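# Untie bag handles and unload three fruit onto table

## Task

Undo the knot joining the plastic bag's handles, then take exactly three pieces of fruit out of the bag and set them on open table surface, leaving every other fruit inside the bag.

## Robot and tools

Robot: two arms, left_arm and right_arm, each ending in a two-finger gripper. Bases in the scene frame: left_arm at (+0.008, +0.305, +0.009) m, right_arm at (-0.007, -0.301, +0.011) m, both nearly unrotated. Scene frame: origin at table-top height, midway between the bases, a little behind the table's near edge; +x reaches out over the table, +y toward left_arm, +z up. Arm names do not match image sides. Fingers point along the gripper's +z and close along its y. end_effector_position is the spot between the pads, about 1 cm short of the fingertips; reported hand poses can be a few cm off, more when stretched.

The 14-number row: every motion argument is one row of 14 numbers in [-1, 1] covering both arms, even if one stays put: left_arm dx, dy, dz, rx, ry, rz, opening, then right_arm in the same order. dx..rz are offsets, not poses: they count from that arm's Hand target as it stood when the action or move began, along scene-frame axes, with rotation about the Hand target's position; rx, ry, rz form one rotation vector. Scale: 1.0 = 0.6 m or 180 degrees. Sending the same offset twice moves twice. Six zeros re-request the current Hand target. Opening is absolute: +1 fully open (0.093 m), -1 closed. A 0 opening is a real command, so repeat the present opening to keep a gripper as it is.

execute_actions(actions, cameras): actions is a list of actions; each action is up to 15 rows, one per 1/30 s step, a short action holding its last row. All rows of an action count from the action's starting Hand target. Images come back only for an empty list or when cameras names them (["all"], names, or []). An empty list also reports the scene number and task.

move(target, speed, blend, opening_speed, grip_force, blocking, cameras): target is one 14-number row or a list of up to 15 rows, each counted from the same starting Hand targets, giving straight-line paths that finish together (at least 0.5 s, cut off at 10 s). speed: m/s, 0.002 to 2.9, default 0.25 (turn rate up to twice that in rad/s); one value or one per target. blend: metres of corner rounding per target, 0 means stop at it. opening_speed: rate of opening change per second on the -1..+1 scale, at least 0.2. grip_force: newtons per pad, 10 to 50, one value or one per arm; it persists. In this task the force is capped around 25 to 37 N regardless, and low force closes slowly. blocking=false returns after about 0.5 s while the move continues. Paths do not avoid obstacles or the other arm; fast moves lag, stray and hit harder. Avoid paths passing near an arm's own base (shoulder posture can flip). Result adds a move: line: done, off_target, moving, held or fault, plus limits (paced = pose clipped, held = steps withheld). Unnamed arms are done, within 10 mm and 2 degrees. Done does not mean no contact.

wait(seconds 0 to 10, cameras): lets time pass with last commands held; a running move keeps going. stop(cameras): brakes a running move, needing some distance. zoom_image(camera, region): camera is cam_high, cam_low, cam_left_wrist or cam_right_wrist; region [x0, y0, x1, y1] in pixels, top-left origin, at most 504 by 504, from the latest image of that camera. finished_scene(scene): ends the current scene permanently; pass its number.

Cameras: cam_high and cam_low are fixed on a beam behind the arms, plus one wrist camera per arm; all 896x504. Calibrations are approximate (fixed cameras may have shifted up to about 9 mm and 2.3 degrees; wrist-camera images may lag during motion).

Results: per arm end_effector_position (m) and end_effector_quat_wxyz in the scene frame; Hand target (last commanded pose after clipping, base for the next offsets); Tool commands; grip_measured (motor position, +1 open, -1 closed; pads meet near -0.94, about +0.0208 per mm of object width, may read up to 0.02 high); Joint positions (last number is gripper gap in m, floored at 0); Joint torques; Joint velocities (may be summarised as within noise); sometimes step-by-step positions.

Control notes: each step the commanded orientation is clipped to within 40 degrees of the actual one. Grippers often sag short or tilt under friction and weight, especially far out; check after each move and send the missing offset. Tiny moves may not happen or may go sideways. A blocked arm keeps pushing until commanded back past its gripper. To grip firmly, command about 0.24 below the reading for the object's width (round or soft things may need lower); keep sending it to hold, and send well above the width reading to release. Jumping far below in one step causes a brief hard squeeze.

Avoid: anything leaving the table or being set down off it (fails the task); dropping or releasing moving objects; fast impacts or hard pressing; striking the bar under the bases, the plate behind it, or the low rail (tops up to about 3 cm above the table, no warning); any contact between the two arms or one gripper closing on the other; motions that trigger arm stops. Joint limits (rad): waist -2.618 to 3.054, shoulder 0.000 to 3.142, elbow 0.000 to 3.142 (straight at 2.901), wrist pitch -1.571 to 1.571, wrist yaw -1.571 to 1.571, wrist roll -2.094 to 2.094. Motors heat when holding loads, stretched out, or pushing toward unreachable poses: MOTOR HOT appears at 75 °C, at 90 °C the arm folds and idles, at 100 °C it collapses.

Each tool is called after "Call:" as name(argument=value, ...), one argument or row to a line, values as JSON.

## Session

Call:
execute_actions(
  actions=[],
)

Scene clock: 0.00 s.
left_arm: end_effector_position=(+0.3860, +0.2623, +0.1078) grip_measured=+1.000 end_effector_quat_wxyz=(+0.585, +0.099, +0.801, -0.074) | right_arm: end_effector_position=(+0.3768, -0.3295, +0.0958) grip_measured=+1.000 end_effector_quat_wxyz=(+0.568, +0.052, +0.817, -0.089)
Joint positions: left_arm=[0.01 1.525 0.331 0.87 0.231 0.063 0.093] | right_arm=[-0.009 1.525 0.338 0.851 0.189 0.024 0.093]
Joint velocities: within noise
Joint torques (N m): no reading
Heat: left arm: 49 °C; right arm: 56 °C.
Hand target: left_arm +0.3861, +0.2627, +0.1068; +0.582, +0.099, +0.804, -0.074 | right_arm +0.3786, -0.3309, +0.1007; +0.573, +0.054, +0.813, -0.090
Tool commands: left_gripper/opening=+1.0 right_gripper/opening=+1.0

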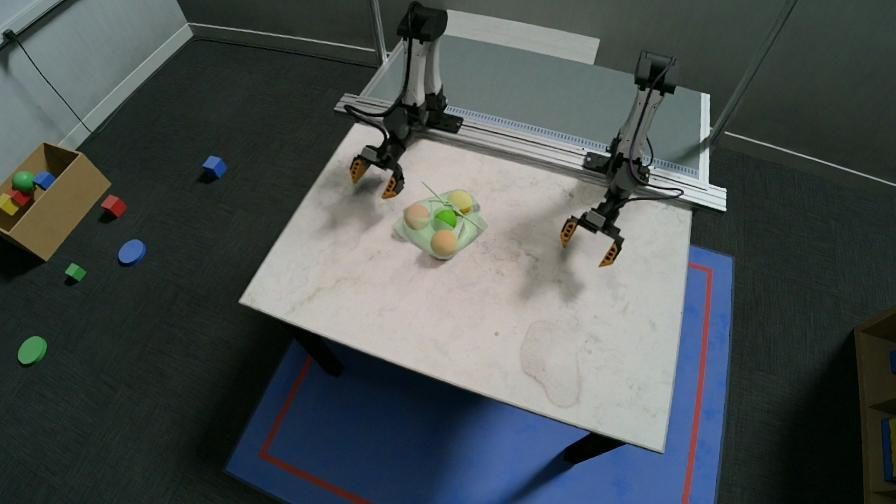

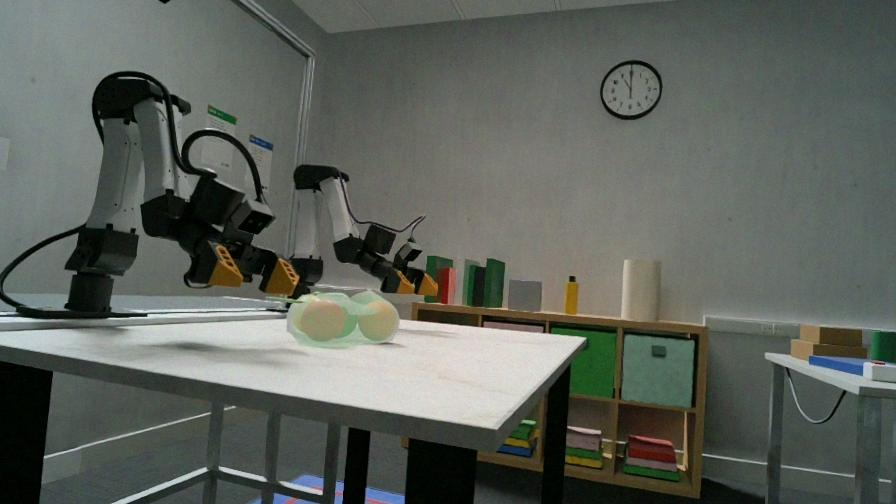

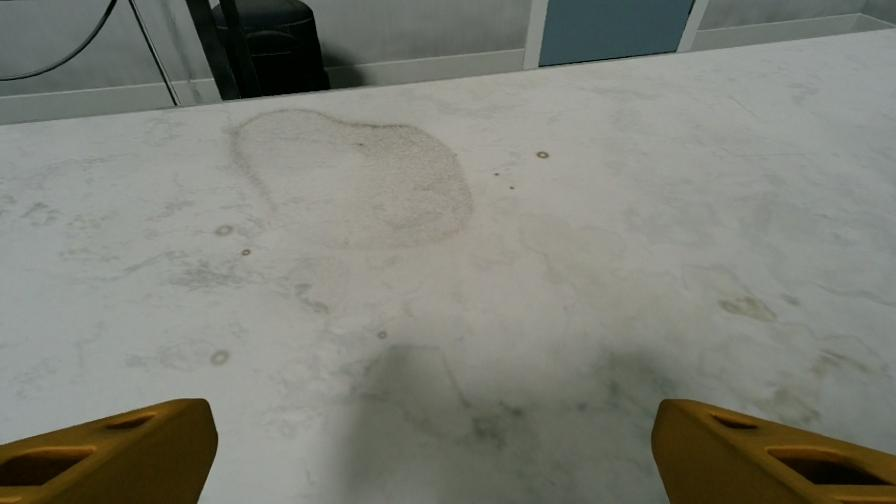

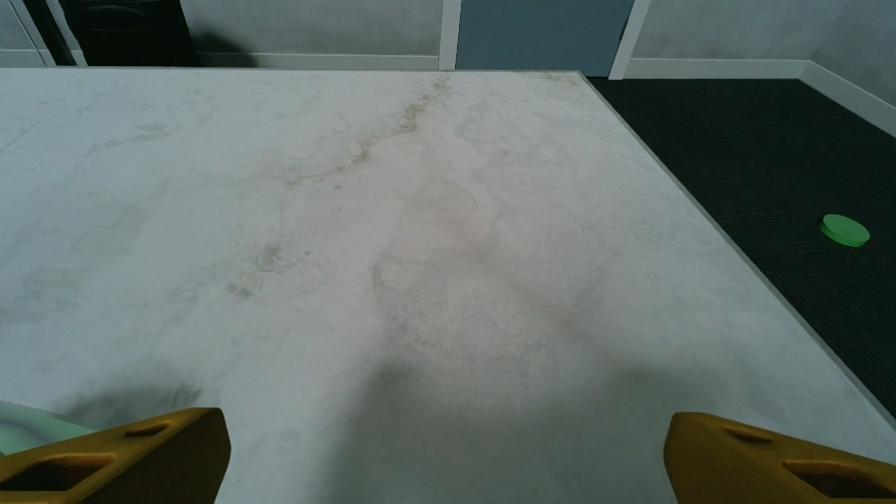

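Call:
zoom_image(
  camera="cam_high",
  region=[380, 165, 510, 275],
)

Call:
zoom_image(
  camera="cam_low",
  region=[260, 270, 430, 360],
)

Scaled by 3.877 from the camera's 896x504 image, which has a finer 1280x720 frame.

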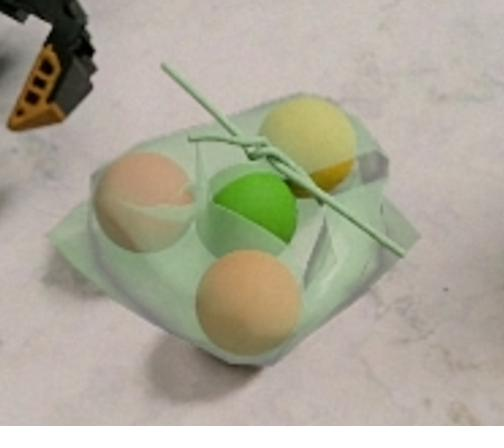

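Scaled by 2.965 from the camera's 896x504 image, which has a finer 1280x720 frame.

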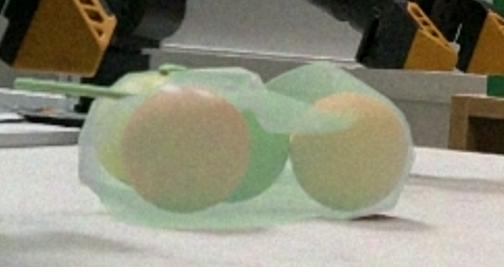

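Call:
move(
  target=[0,0,0,0,0,0,1,-0.298,0.335,0.30,0,0,0,1],
  cameras=["cam_right_wrist"],
)

Scene clock: 43.30 s.
left_arm: end_effector_position=(+0.3860, +0.2623, +0.1078) grip_measured=+1.000 end_effector_quat_wxyz=(+0.585, +0.099, +0.801, -0.074) | right_arm: end_effector_position=(+0.1991, -0.1305, +0.2759) grip_measured=+1.000 end_effector_quat_wxyz=(+0.577, +0.046, +0.810, -0.093)
Joint positions: left_arm=[0.01 1.525 0.331 0.87 0.231 0.063 0.093] | right_arm=[1.349 1.274 1.177 -1.434 1.265 1.477 0.093]
Joint torques (N m): left_arm=[0.34 -4.75 5.91 2.32 0.06 -0.02] | right_arm=[-0.73 -2.69 11.21 0.28 0.55 0.07]
Heat: left arm: 56 °C; right arm: 59 °C.
Hand target: left_arm +0.3861, +0.2627, +0.1068; +0.582, +0.099, +0.804, -0.074 | right_arm +0.1998, -0.1299, +0.2806; +0.573, +0.054, +0.813, -0.090
Off the commanded pose: left_arm 0.001 m, 0 deg | right_arm 0.005 m, 1 deg.
move: done
camera_calibration:
cam_right_wrist: T_world_to_cam=[[-0.178887, -0.978229, 0.1052, -0.121251], [-0.680095, 0.0456795, -0.7317, 0.383093], [0.710964, -0.202438, -0.67346, 0.103797], [0, 0, 0, 1]] pos_world=[0.165054, -0.115098, 0.362967]
Images, in order (width x height): cam_right_wrist 896x504.

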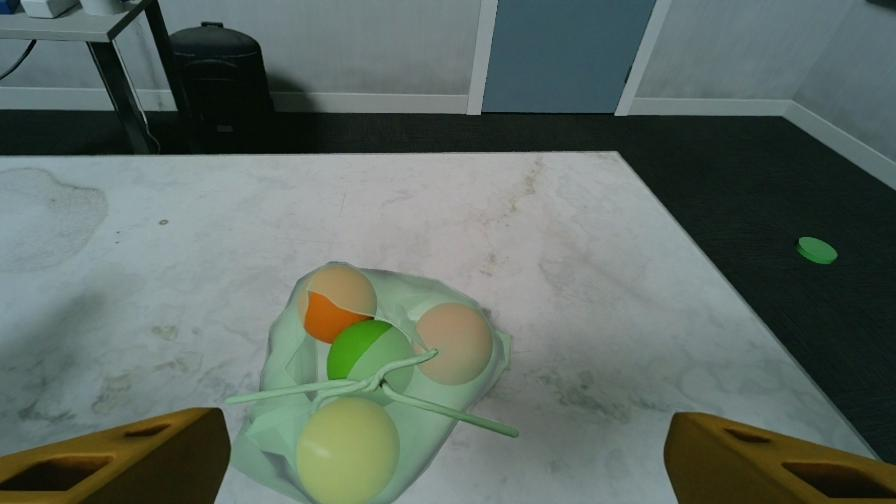

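Call:
zoom_image(
  camera="cam_right_wrist",
  region=[220, 250, 540, 504],
)

Call:
zoom_image(
  camera="cam_right_wrist",
  region=[300, 320, 460, 440],
)

Scaled by 1.575 from the camera's 896x504 image, which has a finer 1280x720 frame.

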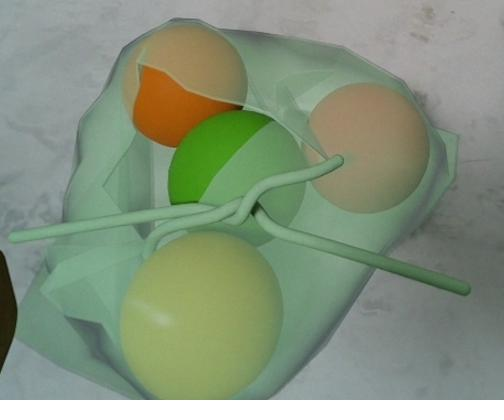

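Scaled by 3.150 from the camera's 896x504 image, which has a finer 1280x720 frame.

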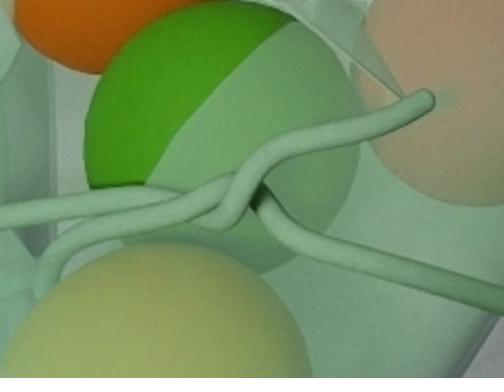

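Call:
move(
  target=[0,0,0,0,0,0,1,0.117,0.0165,-0.15,0.0426,0.168,0.0526,1],
  cameras=["cam_right_wrist"],
)

Call:
zoom_image(
  camera="cam_right_wrist",
  region=[200, 0, 704, 504],
)

Scene clock: 120.23 s.
left_arm: end_effector_position=(+0.3860, +0.2623, +0.1078) grip_measured=+1.000 end_effector_quat_wxyz=(+0.585, +0.099, +0.801, -0.074) | right_arm: end_effector_position=(+0.2690, -0.1206, +0.1943) grip_measured=+1.000 end_effector_quat_wxyz=(+0.346, +0.002, +0.938, -0.001)
Joint positions: left_arm=[0.01 1.525 0.331 0.87 0.231 0.063 0.093] | right_arm=[0.806 1.258 1.1 -0.839 0.485 0.689 0.093]
Joint torques (N m): left_arm=[0.34 -4.78 5.89 2.31 0.05 -0.01] | right_arm=[-0.68 -3.66 8.69 1.81 0.24 -0.1]
Heat: left arm: 57 °C; right arm: 63 °C.
Hand target: left_arm +0.3861, +0.2627, +0.1068; +0.582, +0.099, +0.804, -0.074 | right_arm +0.2701, -0.1200, +0.1907; +0.342, +0.000, +0.940, -0.001
Off the commanded pose: left_arm 0.001 m, 0 deg | right_arm 0.004 m, 1 deg.
move: done
camera_calibration:
cam_right_wrist: T_world_to_cam=[[0.00196227, -0.999977, 0.00649715, -0.1225], [-0.959258, -0.00371789, -0.282506, 0.352234], [0.282523, -0.00567809, -0.959244, 0.195564], [0, 0, 0, 1]] pos_world=[0.282873, -0.120077, 0.287897]
Images, in order (width x height): cam_right_wrist 896x504.

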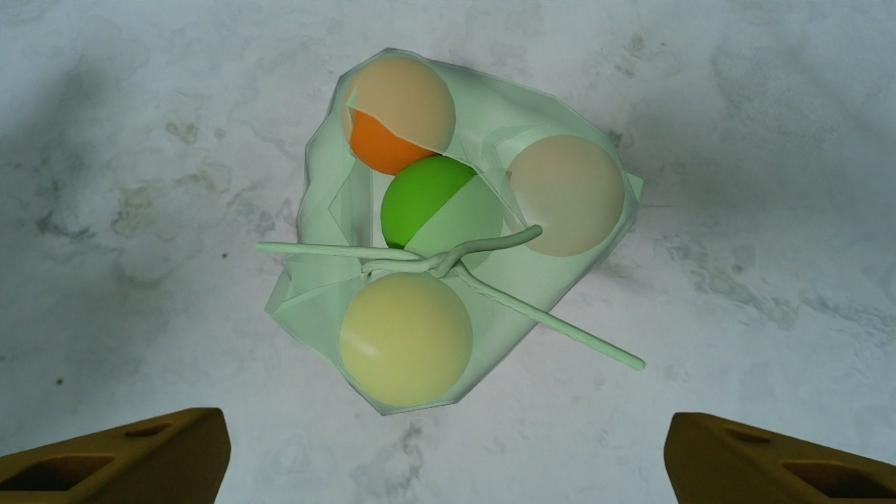

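Scaled by 1.000.

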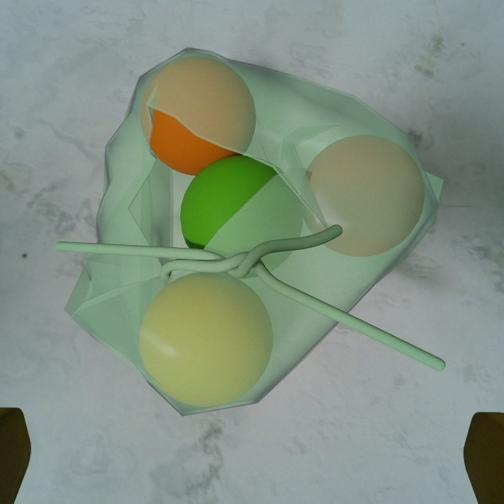

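Call:
zoom_image(
  camera="cam_right_wrist",
  region=[350, 210, 560, 310],
)

Call:
zoom_image(
  camera="cam_right_wrist",
  region=[250, 40, 660, 430],
)

Scaled by 2.400 from the camera's 896x504 image, which has a finer 1280x720 frame.

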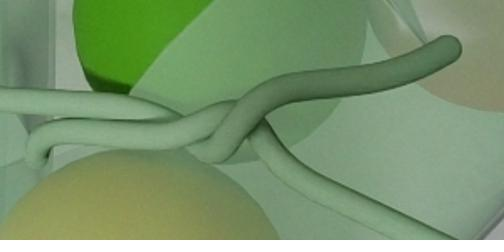

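Scaled by 1.229 from the camera's 896x504 image, which has a finer 1280x720 frame.

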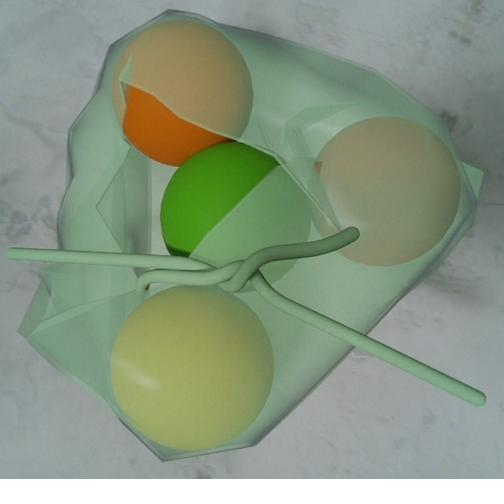

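Call:
move(
  target=[0,0,0,0,0,0,1,0.130,-0.043,-0.068,0.136,0.193,-0.372,-0.35],
  cameras=["cam_right_wrist","cam_high"],
)

Call:
zoom_image(
  camera="cam_right_wrist",
  region=[200, 100, 704, 504],
)

Scene clock: 195.83 s.
left_arm: end_effector_position=(+0.3860, +0.2623, +0.1078) grip_measured=+1.000 end_effector_quat_wxyz=(+0.585, +0.099, +0.801, -0.074) | right_arm: end_effector_position=(+0.3462, -0.1450, +0.1478) grip_measured=-0.349 end_effector_quat_wxyz=(+0.007, +0.567, +0.824, +0.002)
Joint positions: left_arm=[0.01 1.525 0.331 0.87 0.231 0.063 0.093] | right_arm=[0.388 1.951 1.854 -1.423 -0.02 1.602 0.028]
Joint torques (N m): left_arm=[0.28 -4.78 5.96 2.34 0.04 -0.03] | right_arm=[-0.84 -8.16 11.11 0.23 -0.03 0.06]
Heat: left arm: 58 °C; right arm: 60 °C.
Hand target: left_arm +0.3861, +0.2627, +0.1068; +0.582, +0.099, +0.804, -0.074 | right_arm +0.3481, -0.1458, +0.1498; +0.001, +0.573, +0.819, +0.000
Off the commanded pose: left_arm 0.001 m, 0 deg | right_arm 0.003 m, 1 deg.
move: done
camera_calibration:
cam_right_wrist: T_world_to_cam=[[-0.930278, -0.366697, -0.0107402, 0.270277], [-0.340236, 0.851461, 0.399067, 0.222041], [-0.137192, 0.374898, -0.916859, 0.323291], [0, 0, 0, 1]] pos_world=[0.371332, -0.21115, 0.210706]
Images, in order (width x height): cam_high 896x504, cam_right_wrist 896x504.

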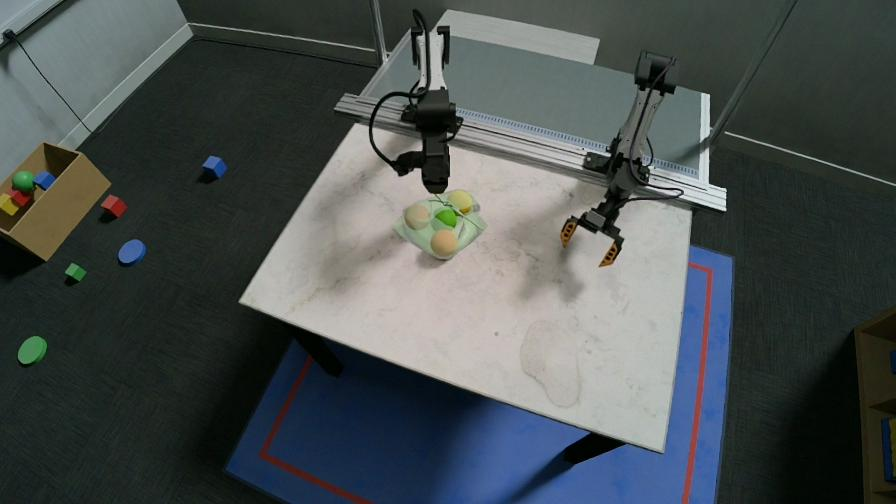

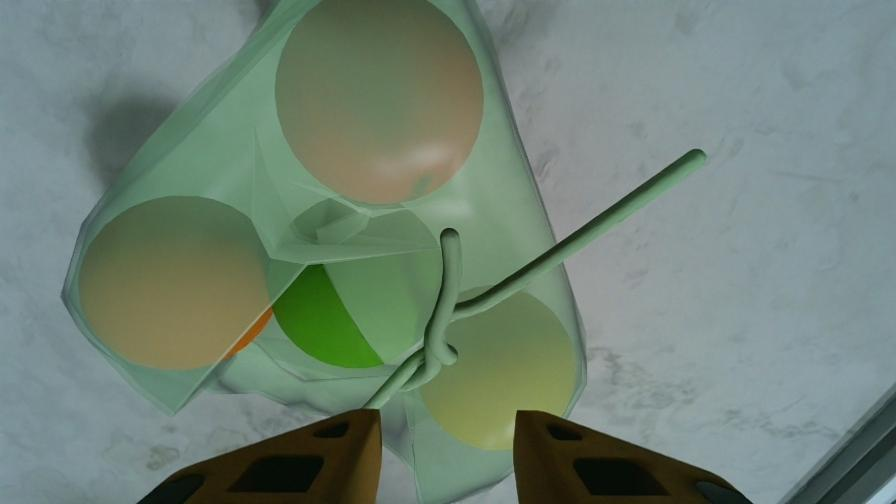

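Scaled by 1.000.

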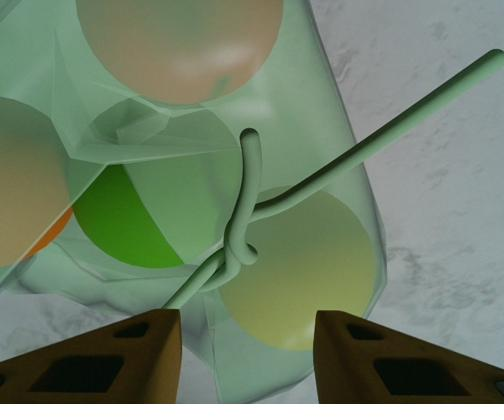

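Call:
move(
  target=[0,0,0,0,0,0,1,0.0068,-0.0147,-0.075,0,0,0,-0.52],
  cameras=["cam_right_wrist"],
  speed=0.1,
)

Call:
zoom_image(
  camera="cam_right_wrist",
  region=[250, 200, 650, 504],
)

Scene clock: 244.20 s.
left_arm: end_effector_position=(+0.3860, +0.2623, +0.1078) grip_measured=+1.000 end_effector_quat_wxyz=(+0.585, +0.099, +0.801, -0.074) | right_arm: end_effector_position=(+0.3525, -0.1516, +0.1129) grip_measured=-0.519 end_effector_quat_wxyz=(+0.009, +0.572, +0.820, +0.005)
Joint positions: left_arm=[0.01 1.525 0.331 0.87 0.231 0.063 0.093] | right_arm=[0.368 1.952 1.716 -1.276 -0.021 1.596 0.02]
Joint torques (N m): left_arm=[0.38 -4.75 5.9 2.3 0.06 -0.02] | right_arm=[-0.85 -8.53 6.97 0.66 -0.04 -0.07]
Heat: left arm: 59 °C; right arm: 67 °C.
Hand target: left_arm +0.3861, +0.2627, +0.1068; +0.582, +0.099, +0.804, -0.074 | right_arm +0.3522, -0.1545, +0.1048; +0.001, +0.573, +0.819, +0.000
Off the commanded pose: left_arm 0.001 m, 0 deg | right_arm 0.009 m, 1 deg.
move: done
camera_calibration:
cam_right_wrist: T_world_to_cam=[[-0.935132, -0.353795, -0.0188763, 0.278008], [-0.331402, 0.854615, 0.399759, 0.24108], [-0.125301, 0.380083, -0.916426, 0.291166], [0, 0, 0, 1]] pos_world=[0.376352, -0.21834, 0.175706]
Images, in order (width x height): cam_right_wrist 896x504.

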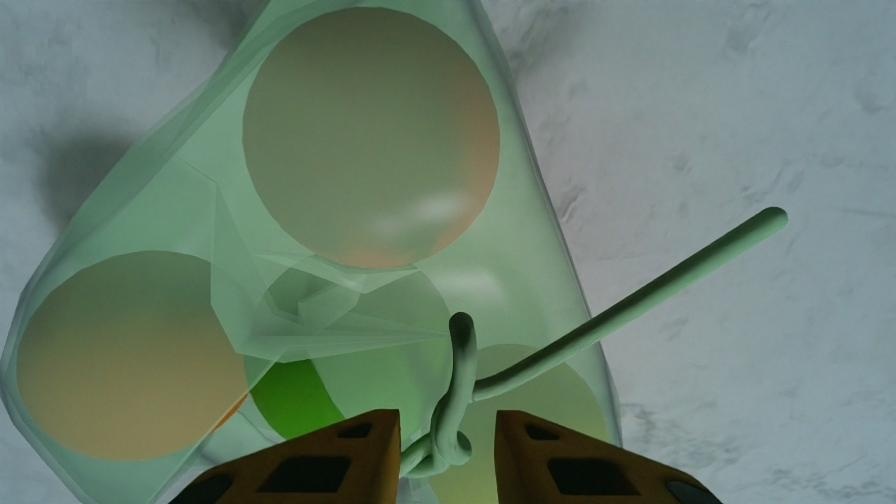

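Scaled by 1.260 from the camera's 896x504 image, which has a finer 1280x720 frame.

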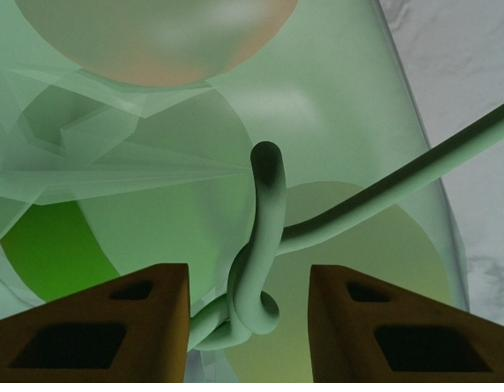

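Call:
move(
  target=[0,0,0,0,0,0,1,-0.0028,-0.0042,-0.0463,0,0,0,-0.52],
  cameras=["cam_right_wrist","cam_low"],
  speed=0.06,
)

Call:
zoom_image(
  camera="cam_right_wrist",
  region=[250, 200, 650, 504],
)

Call:
zoom_image(
  camera="cam_low",
  region=[220, 220, 430, 370],
)

Scene clock: 270.57 s.
left_arm: end_effector_position=(+0.3860, +0.2623, +0.1078) grip_measured=+1.000 end_effector_quat_wxyz=(+0.585, +0.099, +0.801, -0.074) | right_arm: end_effector_position=(+0.3513, -0.1529, +0.0863) grip_measured=-0.519 end_effector_quat_wxyz=(+0.010, +0.571, +0.821, +0.007)
Joint positions: left_arm=[0.01 1.525 0.331 0.87 0.231 0.063 0.093] | right_arm=[0.368 1.952 1.61 -1.167 -0.022 1.593 0.02]
Joint torques (N m): left_arm=[0.38 -4.74 5.96 2.33 0.06 -0.03] | right_arm=[-1.1 -8.21 6.8 0.64 -0.02 -0.05]
Heat: left arm: 59 °C; right arm: 61 °C.
Hand target: left_arm +0.3861, +0.2627, +0.1068; +0.582, +0.099, +0.804, -0.074 | right_arm +0.3504, -0.1571, +0.0770; +0.000, +0.573, +0.819, +0.000
Off the commanded pose: left_arm 0.001 m, 0 deg | right_arm 0.010 m, 1 deg.
move: done
camera_calibration:
cam_right_wrist: T_world_to_cam=[[-0.934115, -0.356297, -0.0219424, 0.275354], [-0.334818, 0.853168, 0.400001, 0.253322], [-0.123799, 0.380994, -0.916252, 0.266731], [0, 0, 0, 1]] pos_world=[0.37505, -0.219641, 0.149106]
Images, in order (width x height): cam_low 896x504, cam_right_wrist 896x504.

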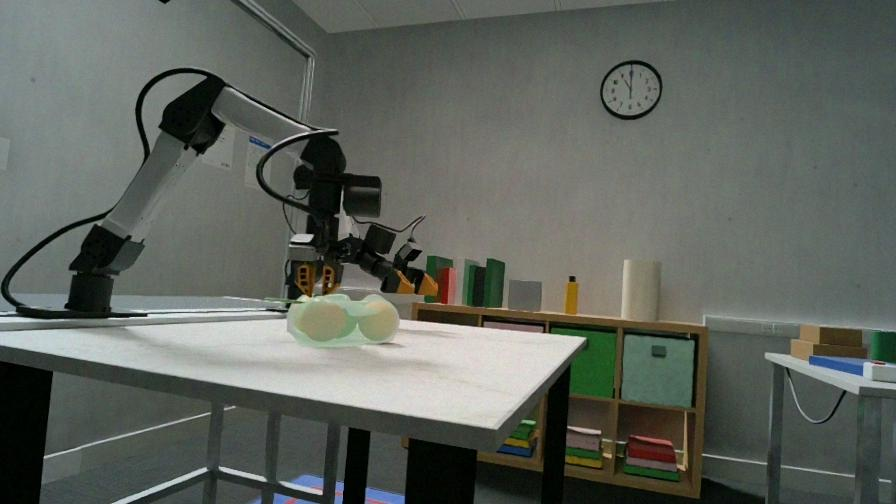

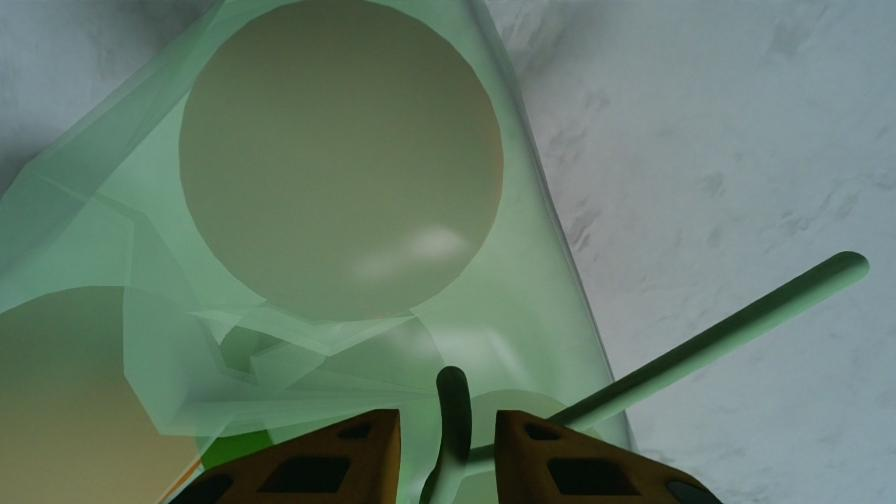

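Scaled by 1.260 from the camera's 896x504 image, which has a finer 1280x720 frame.

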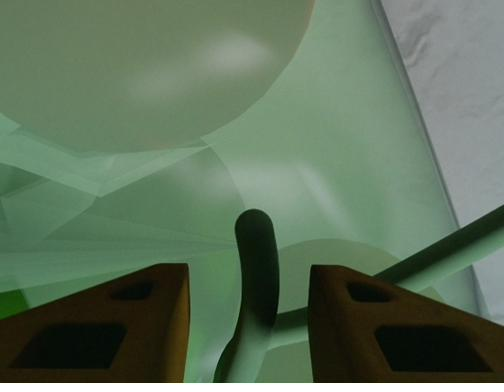

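Scaled by 2.400 from the camera's 896x504 image, which has a finer 1280x720 frame.

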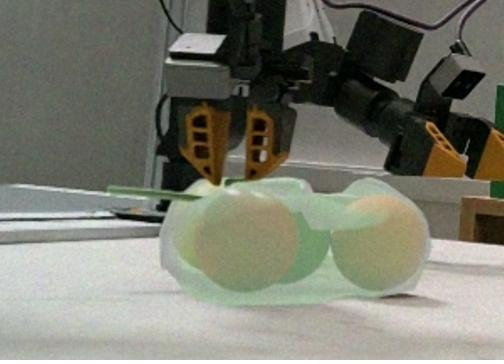

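Call:
move(
  target=[
    [0,0,0,0,0,0,1,0,0,-0.01,0,0,0,-0.52],
    [0,0,0,0,0,0,1,0,0,-0.01,0,0,0,-1],
  ],
  cameras=["cam_right_wrist"],
  speed=0.06,
)

Call:
zoom_image(
  camera="cam_right_wrist",
  region=[250, 200, 650, 504],
)

Scene clock: 285.03 s.
left_arm: end_effector_position=(+0.3860, +0.2623, +0.1078) grip_measured=+1.000 end_effector_quat_wxyz=(+0.585, +0.099, +0.801, -0.074) | right_arm: end_effector_position=(+0.3520, -0.1528, +0.0822) grip_measured=-0.951 end_effector_quat_wxyz=(+0.011, +0.571, +0.821, +0.009)
Joint positions: left_arm=[0.01 1.525 0.331 0.87 0.231 0.063 0.093] | right_arm=[0.368 1.952 1.593 -1.144 -0.022 1.593 0]
Joint torques (N m): left_arm=[0.35 -4.85 5.91 2.32 0.06 -0.02] | right_arm=[-1.02 -7.83 6.75 0.66 -0.01 -0.05]
Heat: left arm: 59 °C; right arm: 59 °C.
Hand target: left_arm +0.3861, +0.2627, +0.1068; +0.582, +0.099, +0.804, -0.074 | right_arm +0.3504, -0.1571, +0.0710; +0.000, +0.573, +0.819, +0.000
Off the commanded pose: left_arm 0.001 m, 0 deg | right_arm 0.012 m, 2 deg.
move: off_target (right_arm); target 2's new opening was sent with right_arm's hand 0.012 m and 2 deg from that target
camera_calibration:
cam_right_wrist: T_world_to_cam=[[-0.933915, -0.356423, -0.0276628, 0.276457], [-0.337107, 0.852258, 0.40002, 0.255826], [-0.119, 0.38291, -0.916089, 0.261539], [0, 0, 0, 1]] pos_world=[0.375552, -0.21964, 0.144905]
Images, in order (width x height): cam_right_wrist 896x504.

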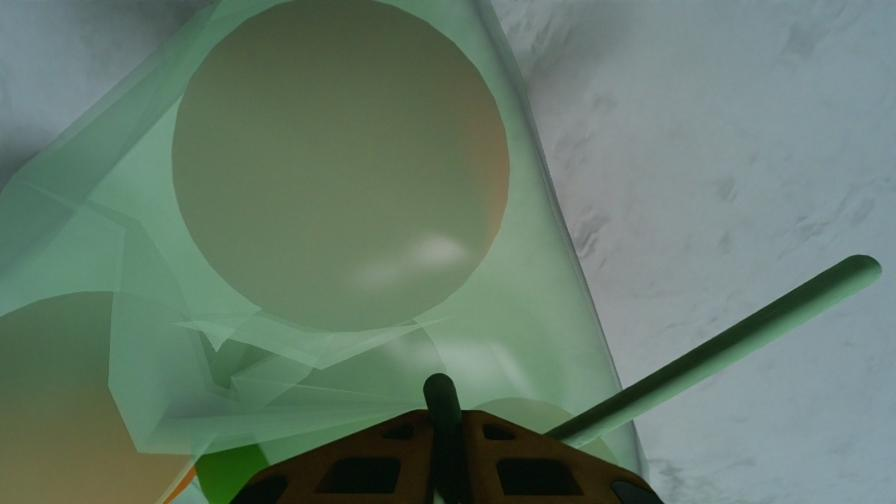

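Scaled by 1.260 from the camera's 896x504 image, which has a finer 1280x720 frame.

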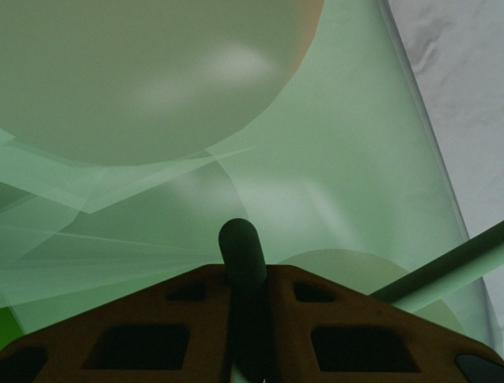

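Call:
move(
  target=[0,0,0,0,0,0,1,0.02,-0.05,0.07,0,0,0,-1],
  cameras=["cam_right_wrist","cam_high","cam_low"],
  speed=0.06,
)

Call:
zoom_image(
  camera="cam_high",
  region=[380, 165, 510, 275],
)

Call:
zoom_image(
  camera="cam_low",
  region=[220, 220, 430, 370],
)

Scene clock: 293.00 s.
left_arm: end_effector_position=(+0.3860, +0.2623, +0.1078) grip_measured=+1.000 end_effector_quat_wxyz=(+0.585, +0.099, +0.801, -0.074) | right_arm: end_effector_position=(+0.3604, -0.1855, +0.1091) grip_measured=-0.951 end_effector_quat_wxyz=(+0.005, +0.573, +0.820, +0.000)
Joint positions: left_arm=[0.01 1.525 0.331 0.87 0.231 0.063 0.093] | right_arm=[0.276 1.952 1.697 -1.272 -0.026 1.505 0]
Joint torques (N m): left_arm=[0.32 -4.78 5.94 2.32 0.06 -0.03] | right_arm=[-1.02 -8.77 11.11 0.23 -0.03 -0.04]
Heat: left arm: 59 °C; right arm: 59 °C.
Hand target: left_arm +0.3861, +0.2627, +0.1068; +0.582, +0.099, +0.804, -0.074 | right_arm +0.3624, -0.1871, +0.1130; +0.000, +0.573, +0.819, +0.000
Off the commanded pose: left_arm 0.001 m, 0 deg | right_arm 0.005 m, 1 deg.
move: done
camera_calibration:
cam_right_wrist: T_world_to_cam=[[-0.935693, -0.352768, -0.0058218, 0.272318], [-0.325546, 0.856893, 0.399692, 0.272495], [-0.13601, 0.375884, -0.916631, 0.304634], [0, 0, 0, 1]] pos_world=[0.384949, -0.251941, 0.171908]
Images, in order (width x height): cam_high 896x504, cam_low 896x504, cam_right_wrist 896x504.

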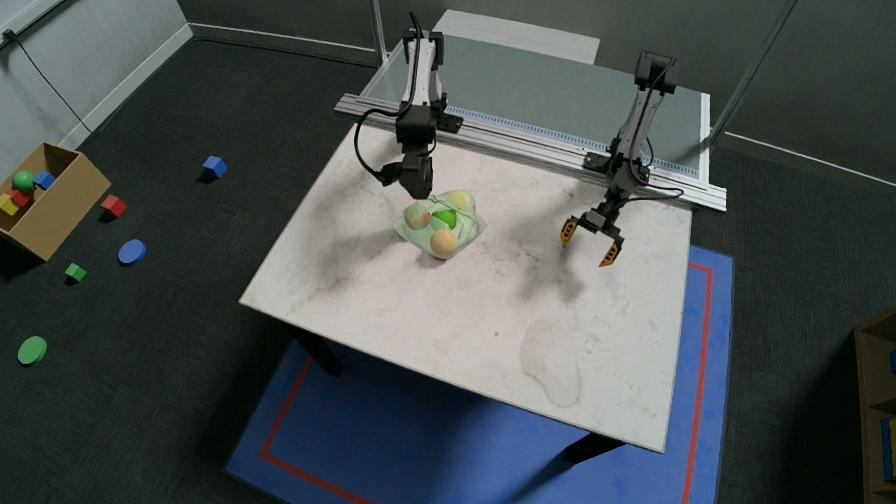

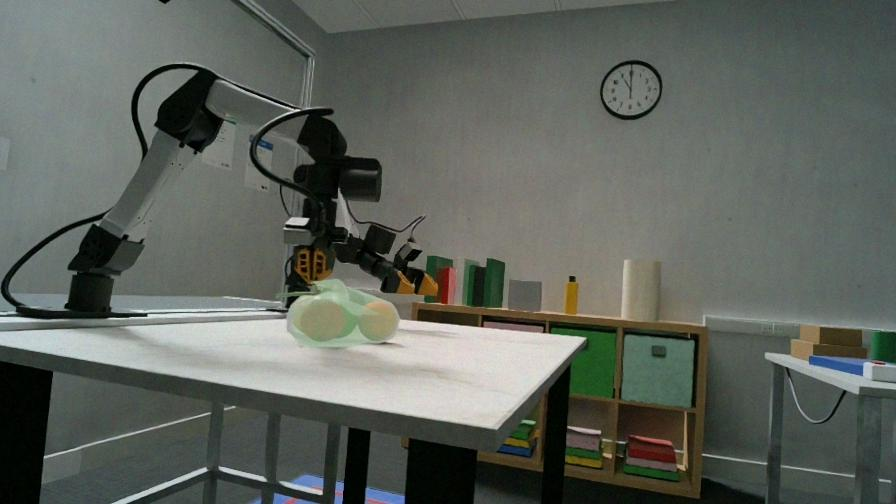

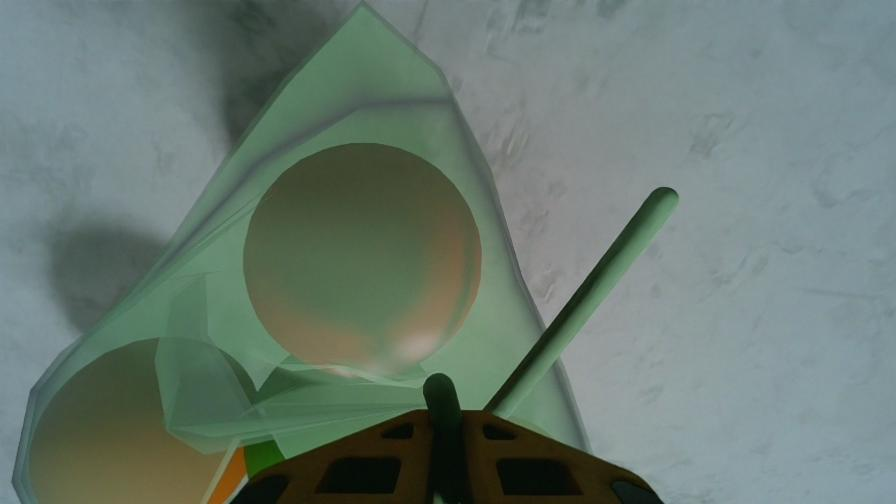

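Scaled by 3.877 from the camera's 896x504 image, which has a finer 1280x720 frame.

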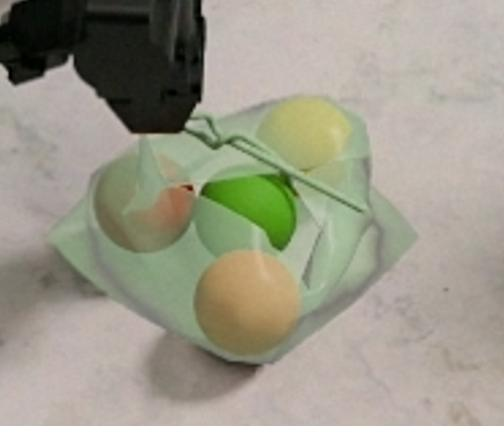

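Scaled by 2.400 from the camera's 896x504 image, which has a finer 1280x720 frame.

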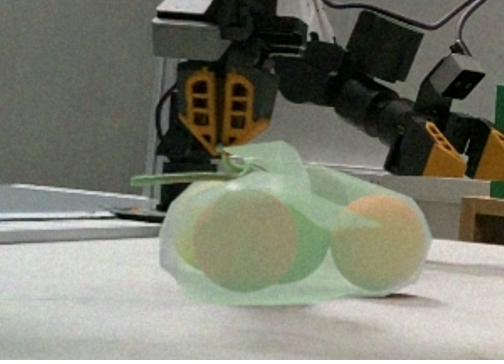

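Call:
move(
  target=[0,0,0,0,0,0,1,0.03,-0.083,0.04,0,0,0,-1],
  cameras=["cam_right_wrist","cam_high","cam_low"],
  speed=0.06,
)

Call:
zoom_image(
  camera="cam_high",
  region=[380, 165, 510, 275],
)

Call:
zoom_image(
  camera="cam_low",
  region=[220, 220, 430, 370],
)

Scene clock: 303.43 s.
left_arm: end_effector_position=(+0.3860, +0.2623, +0.1078) grip_measured=+1.000 end_effector_quat_wxyz=(+0.585, +0.099, +0.801, -0.074) | right_arm: end_effector_position=(+0.3787, -0.2340, +0.1352) grip_measured=-0.951 end_effector_quat_wxyz=(+0.006, +0.572, +0.820, +0.003)
Joint positions: left_arm=[0.01 1.525 0.331 0.87 0.231 0.063 0.093] | right_arm=[0.136 1.98 1.833 -1.379 -0.035 1.364 0]
Joint torques (N m): left_arm=[0.38 -4.74 5.96 2.33 0.06 -0.02] | right_arm=[-0.95 -8.47 11.4 0.24 0.03 -0.04]
Heat: left arm: 59 °C; right arm: 62 °C.
Hand target: left_arm +0.3861, +0.2627, +0.1068; +0.582, +0.099, +0.804, -0.074 | right_arm +0.3805, -0.2369, +0.1371; +0.001, +0.573, +0.819, +0.000
Off the commanded pose: left_arm 0.001 m, 0 deg | right_arm 0.004 m, 1 deg.
move: done
camera_calibration:
cam_right_wrist: T_world_to_cam=[[-0.935294, -0.353695, -0.0111998, 0.272851], [-0.328125, 0.854955, 0.401729, 0.309778], [-0.132514, 0.379409, -0.91569, 0.3487], [0, 0, 0, 1]] pos_world=[0.403049, -0.30064, 0.19791]
Images, in order (width x height): cam_high 896x504, cam_low 896x504, cam_right_wrist 896x504.

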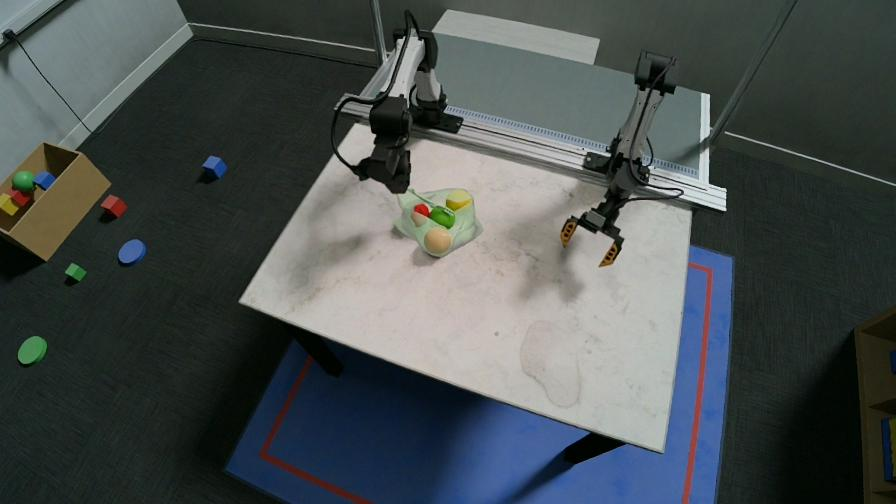

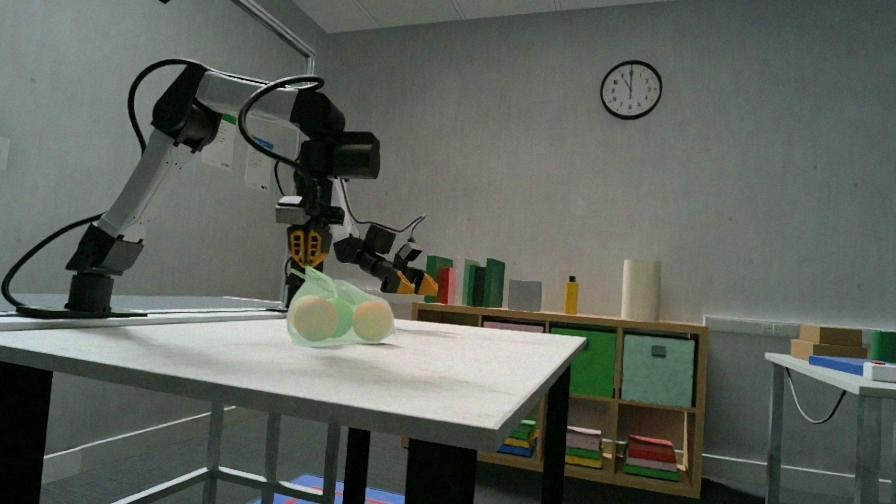

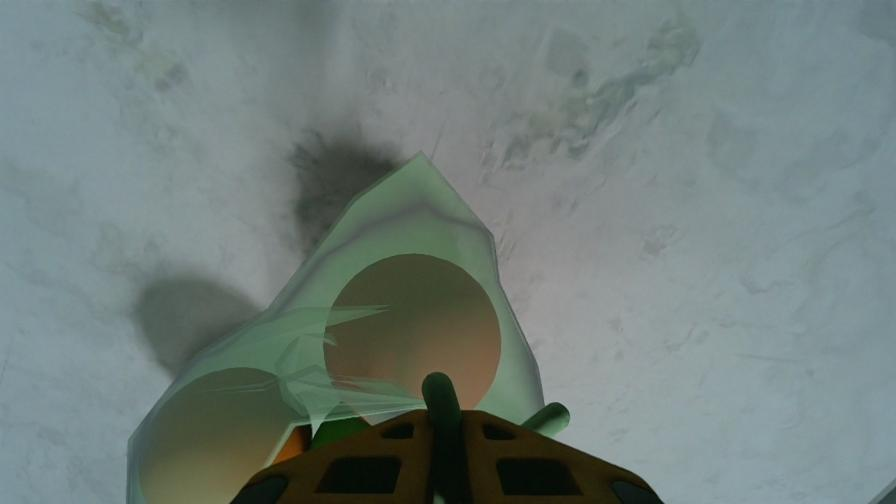

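Scaled by 3.877 from the camera's 896x504 image, which has a finer 1280x720 frame.

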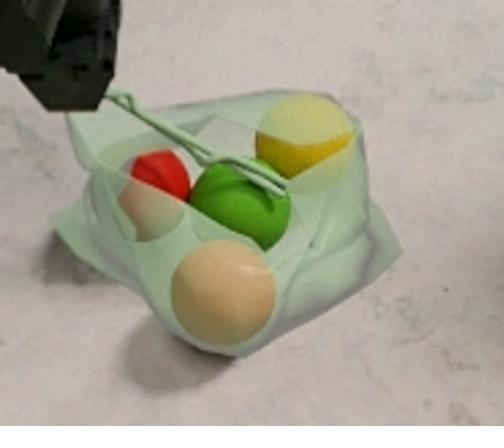

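Scaled by 2.400 from the camera's 896x504 image, which has a finer 1280x720 frame.

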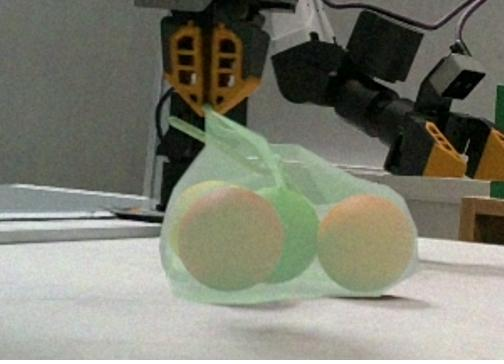

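Call:
move(
  target=[0,0,0,0,0,0,1,0.02,-0.09,0.03,0,0,0,-1],
  cameras=["cam_right_wrist","cam_high","cam_low"],
  speed=0.06,
)

Call:
zoom_image(
  camera="cam_high",
  region=[380, 165, 510, 275],
)

Call:
zoom_image(
  camera="cam_low",
  region=[220, 220, 430, 370],
)

Scene clock: 315.47 s.
left_arm: end_effector_position=(+0.3860, +0.2623, +0.1078) grip_measured=+1.000 end_effector_quat_wxyz=(+0.585, +0.099, +0.801, -0.074) | right_arm: end_effector_position=(+0.3904, -0.2870, +0.1533) grip_measured=-0.951 end_effector_quat_wxyz=(+0.004, +0.572, +0.820, +0.002)
Joint positions: left_arm=[0.01 1.525 0.331 0.87 0.231 0.063 0.093] | right_arm=[-0.006 2.03 1.969 -1.476 -0.042 1.221 0]
Joint torques (N m): left_arm=[0.38 -4.81 5.97 2.32 0.05 -0.02] | right_arm=[-1.02 -8.54 11.33 0.24 0.05 -0.08]
Heat: left arm: 59 °C; right arm: 62 °C.
Hand target: left_arm +0.3861, +0.2627, +0.1068; +0.582, +0.099, +0.804, -0.074 | right_arm +0.3925, -0.2910, +0.1550; +0.000, +0.574, +0.819, +0.000
Off the commanded pose: left_arm 0.001 m, 0 deg | right_arm 0.005 m, 0 deg.
move: done
camera_calibration:
cam_right_wrist: T_world_to_cam=[[-0.93525, -0.35391, -0.00747583, 0.264594], [-0.326523, 0.854335, 0.404344, 0.350471], [-0.136714, 0.380603, -0.914577, 0.388757], [0, 0, 0, 1]] pos_world=[0.415047, -0.35374, 0.215815]
Images, in order (width x height): cam_high 896x504, cam_low 896x504, cam_right_wrist 896x504.

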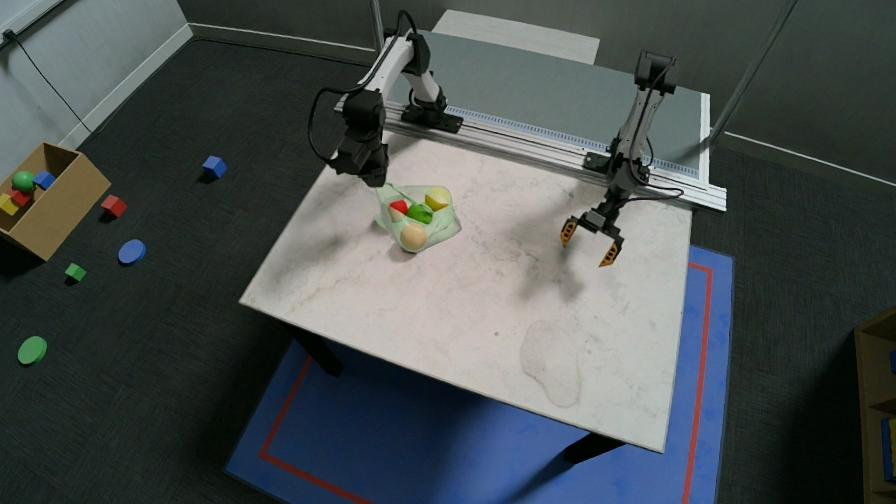

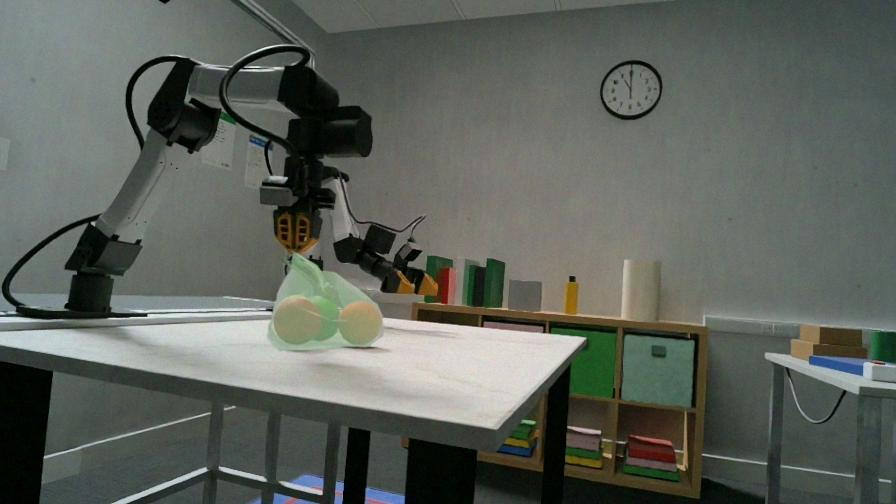

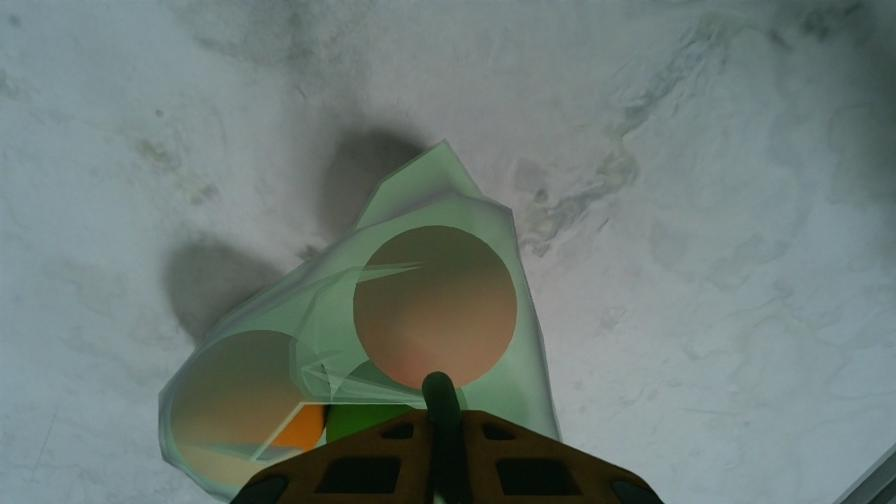

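Scaled by 3.877 from the camera's 896x504 image, which has a finer 1280x720 frame.

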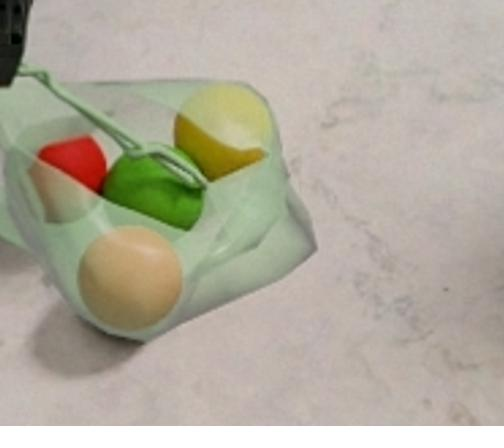

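Scaled by 2.400 from the camera's 896x504 image, which has a finer 1280x720 frame.

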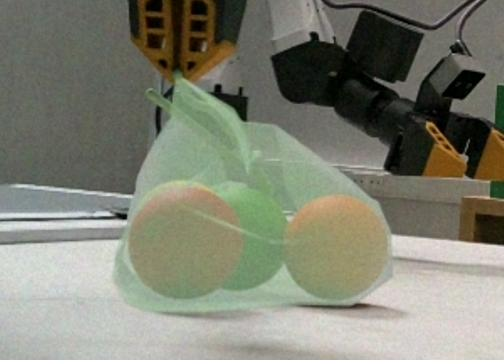

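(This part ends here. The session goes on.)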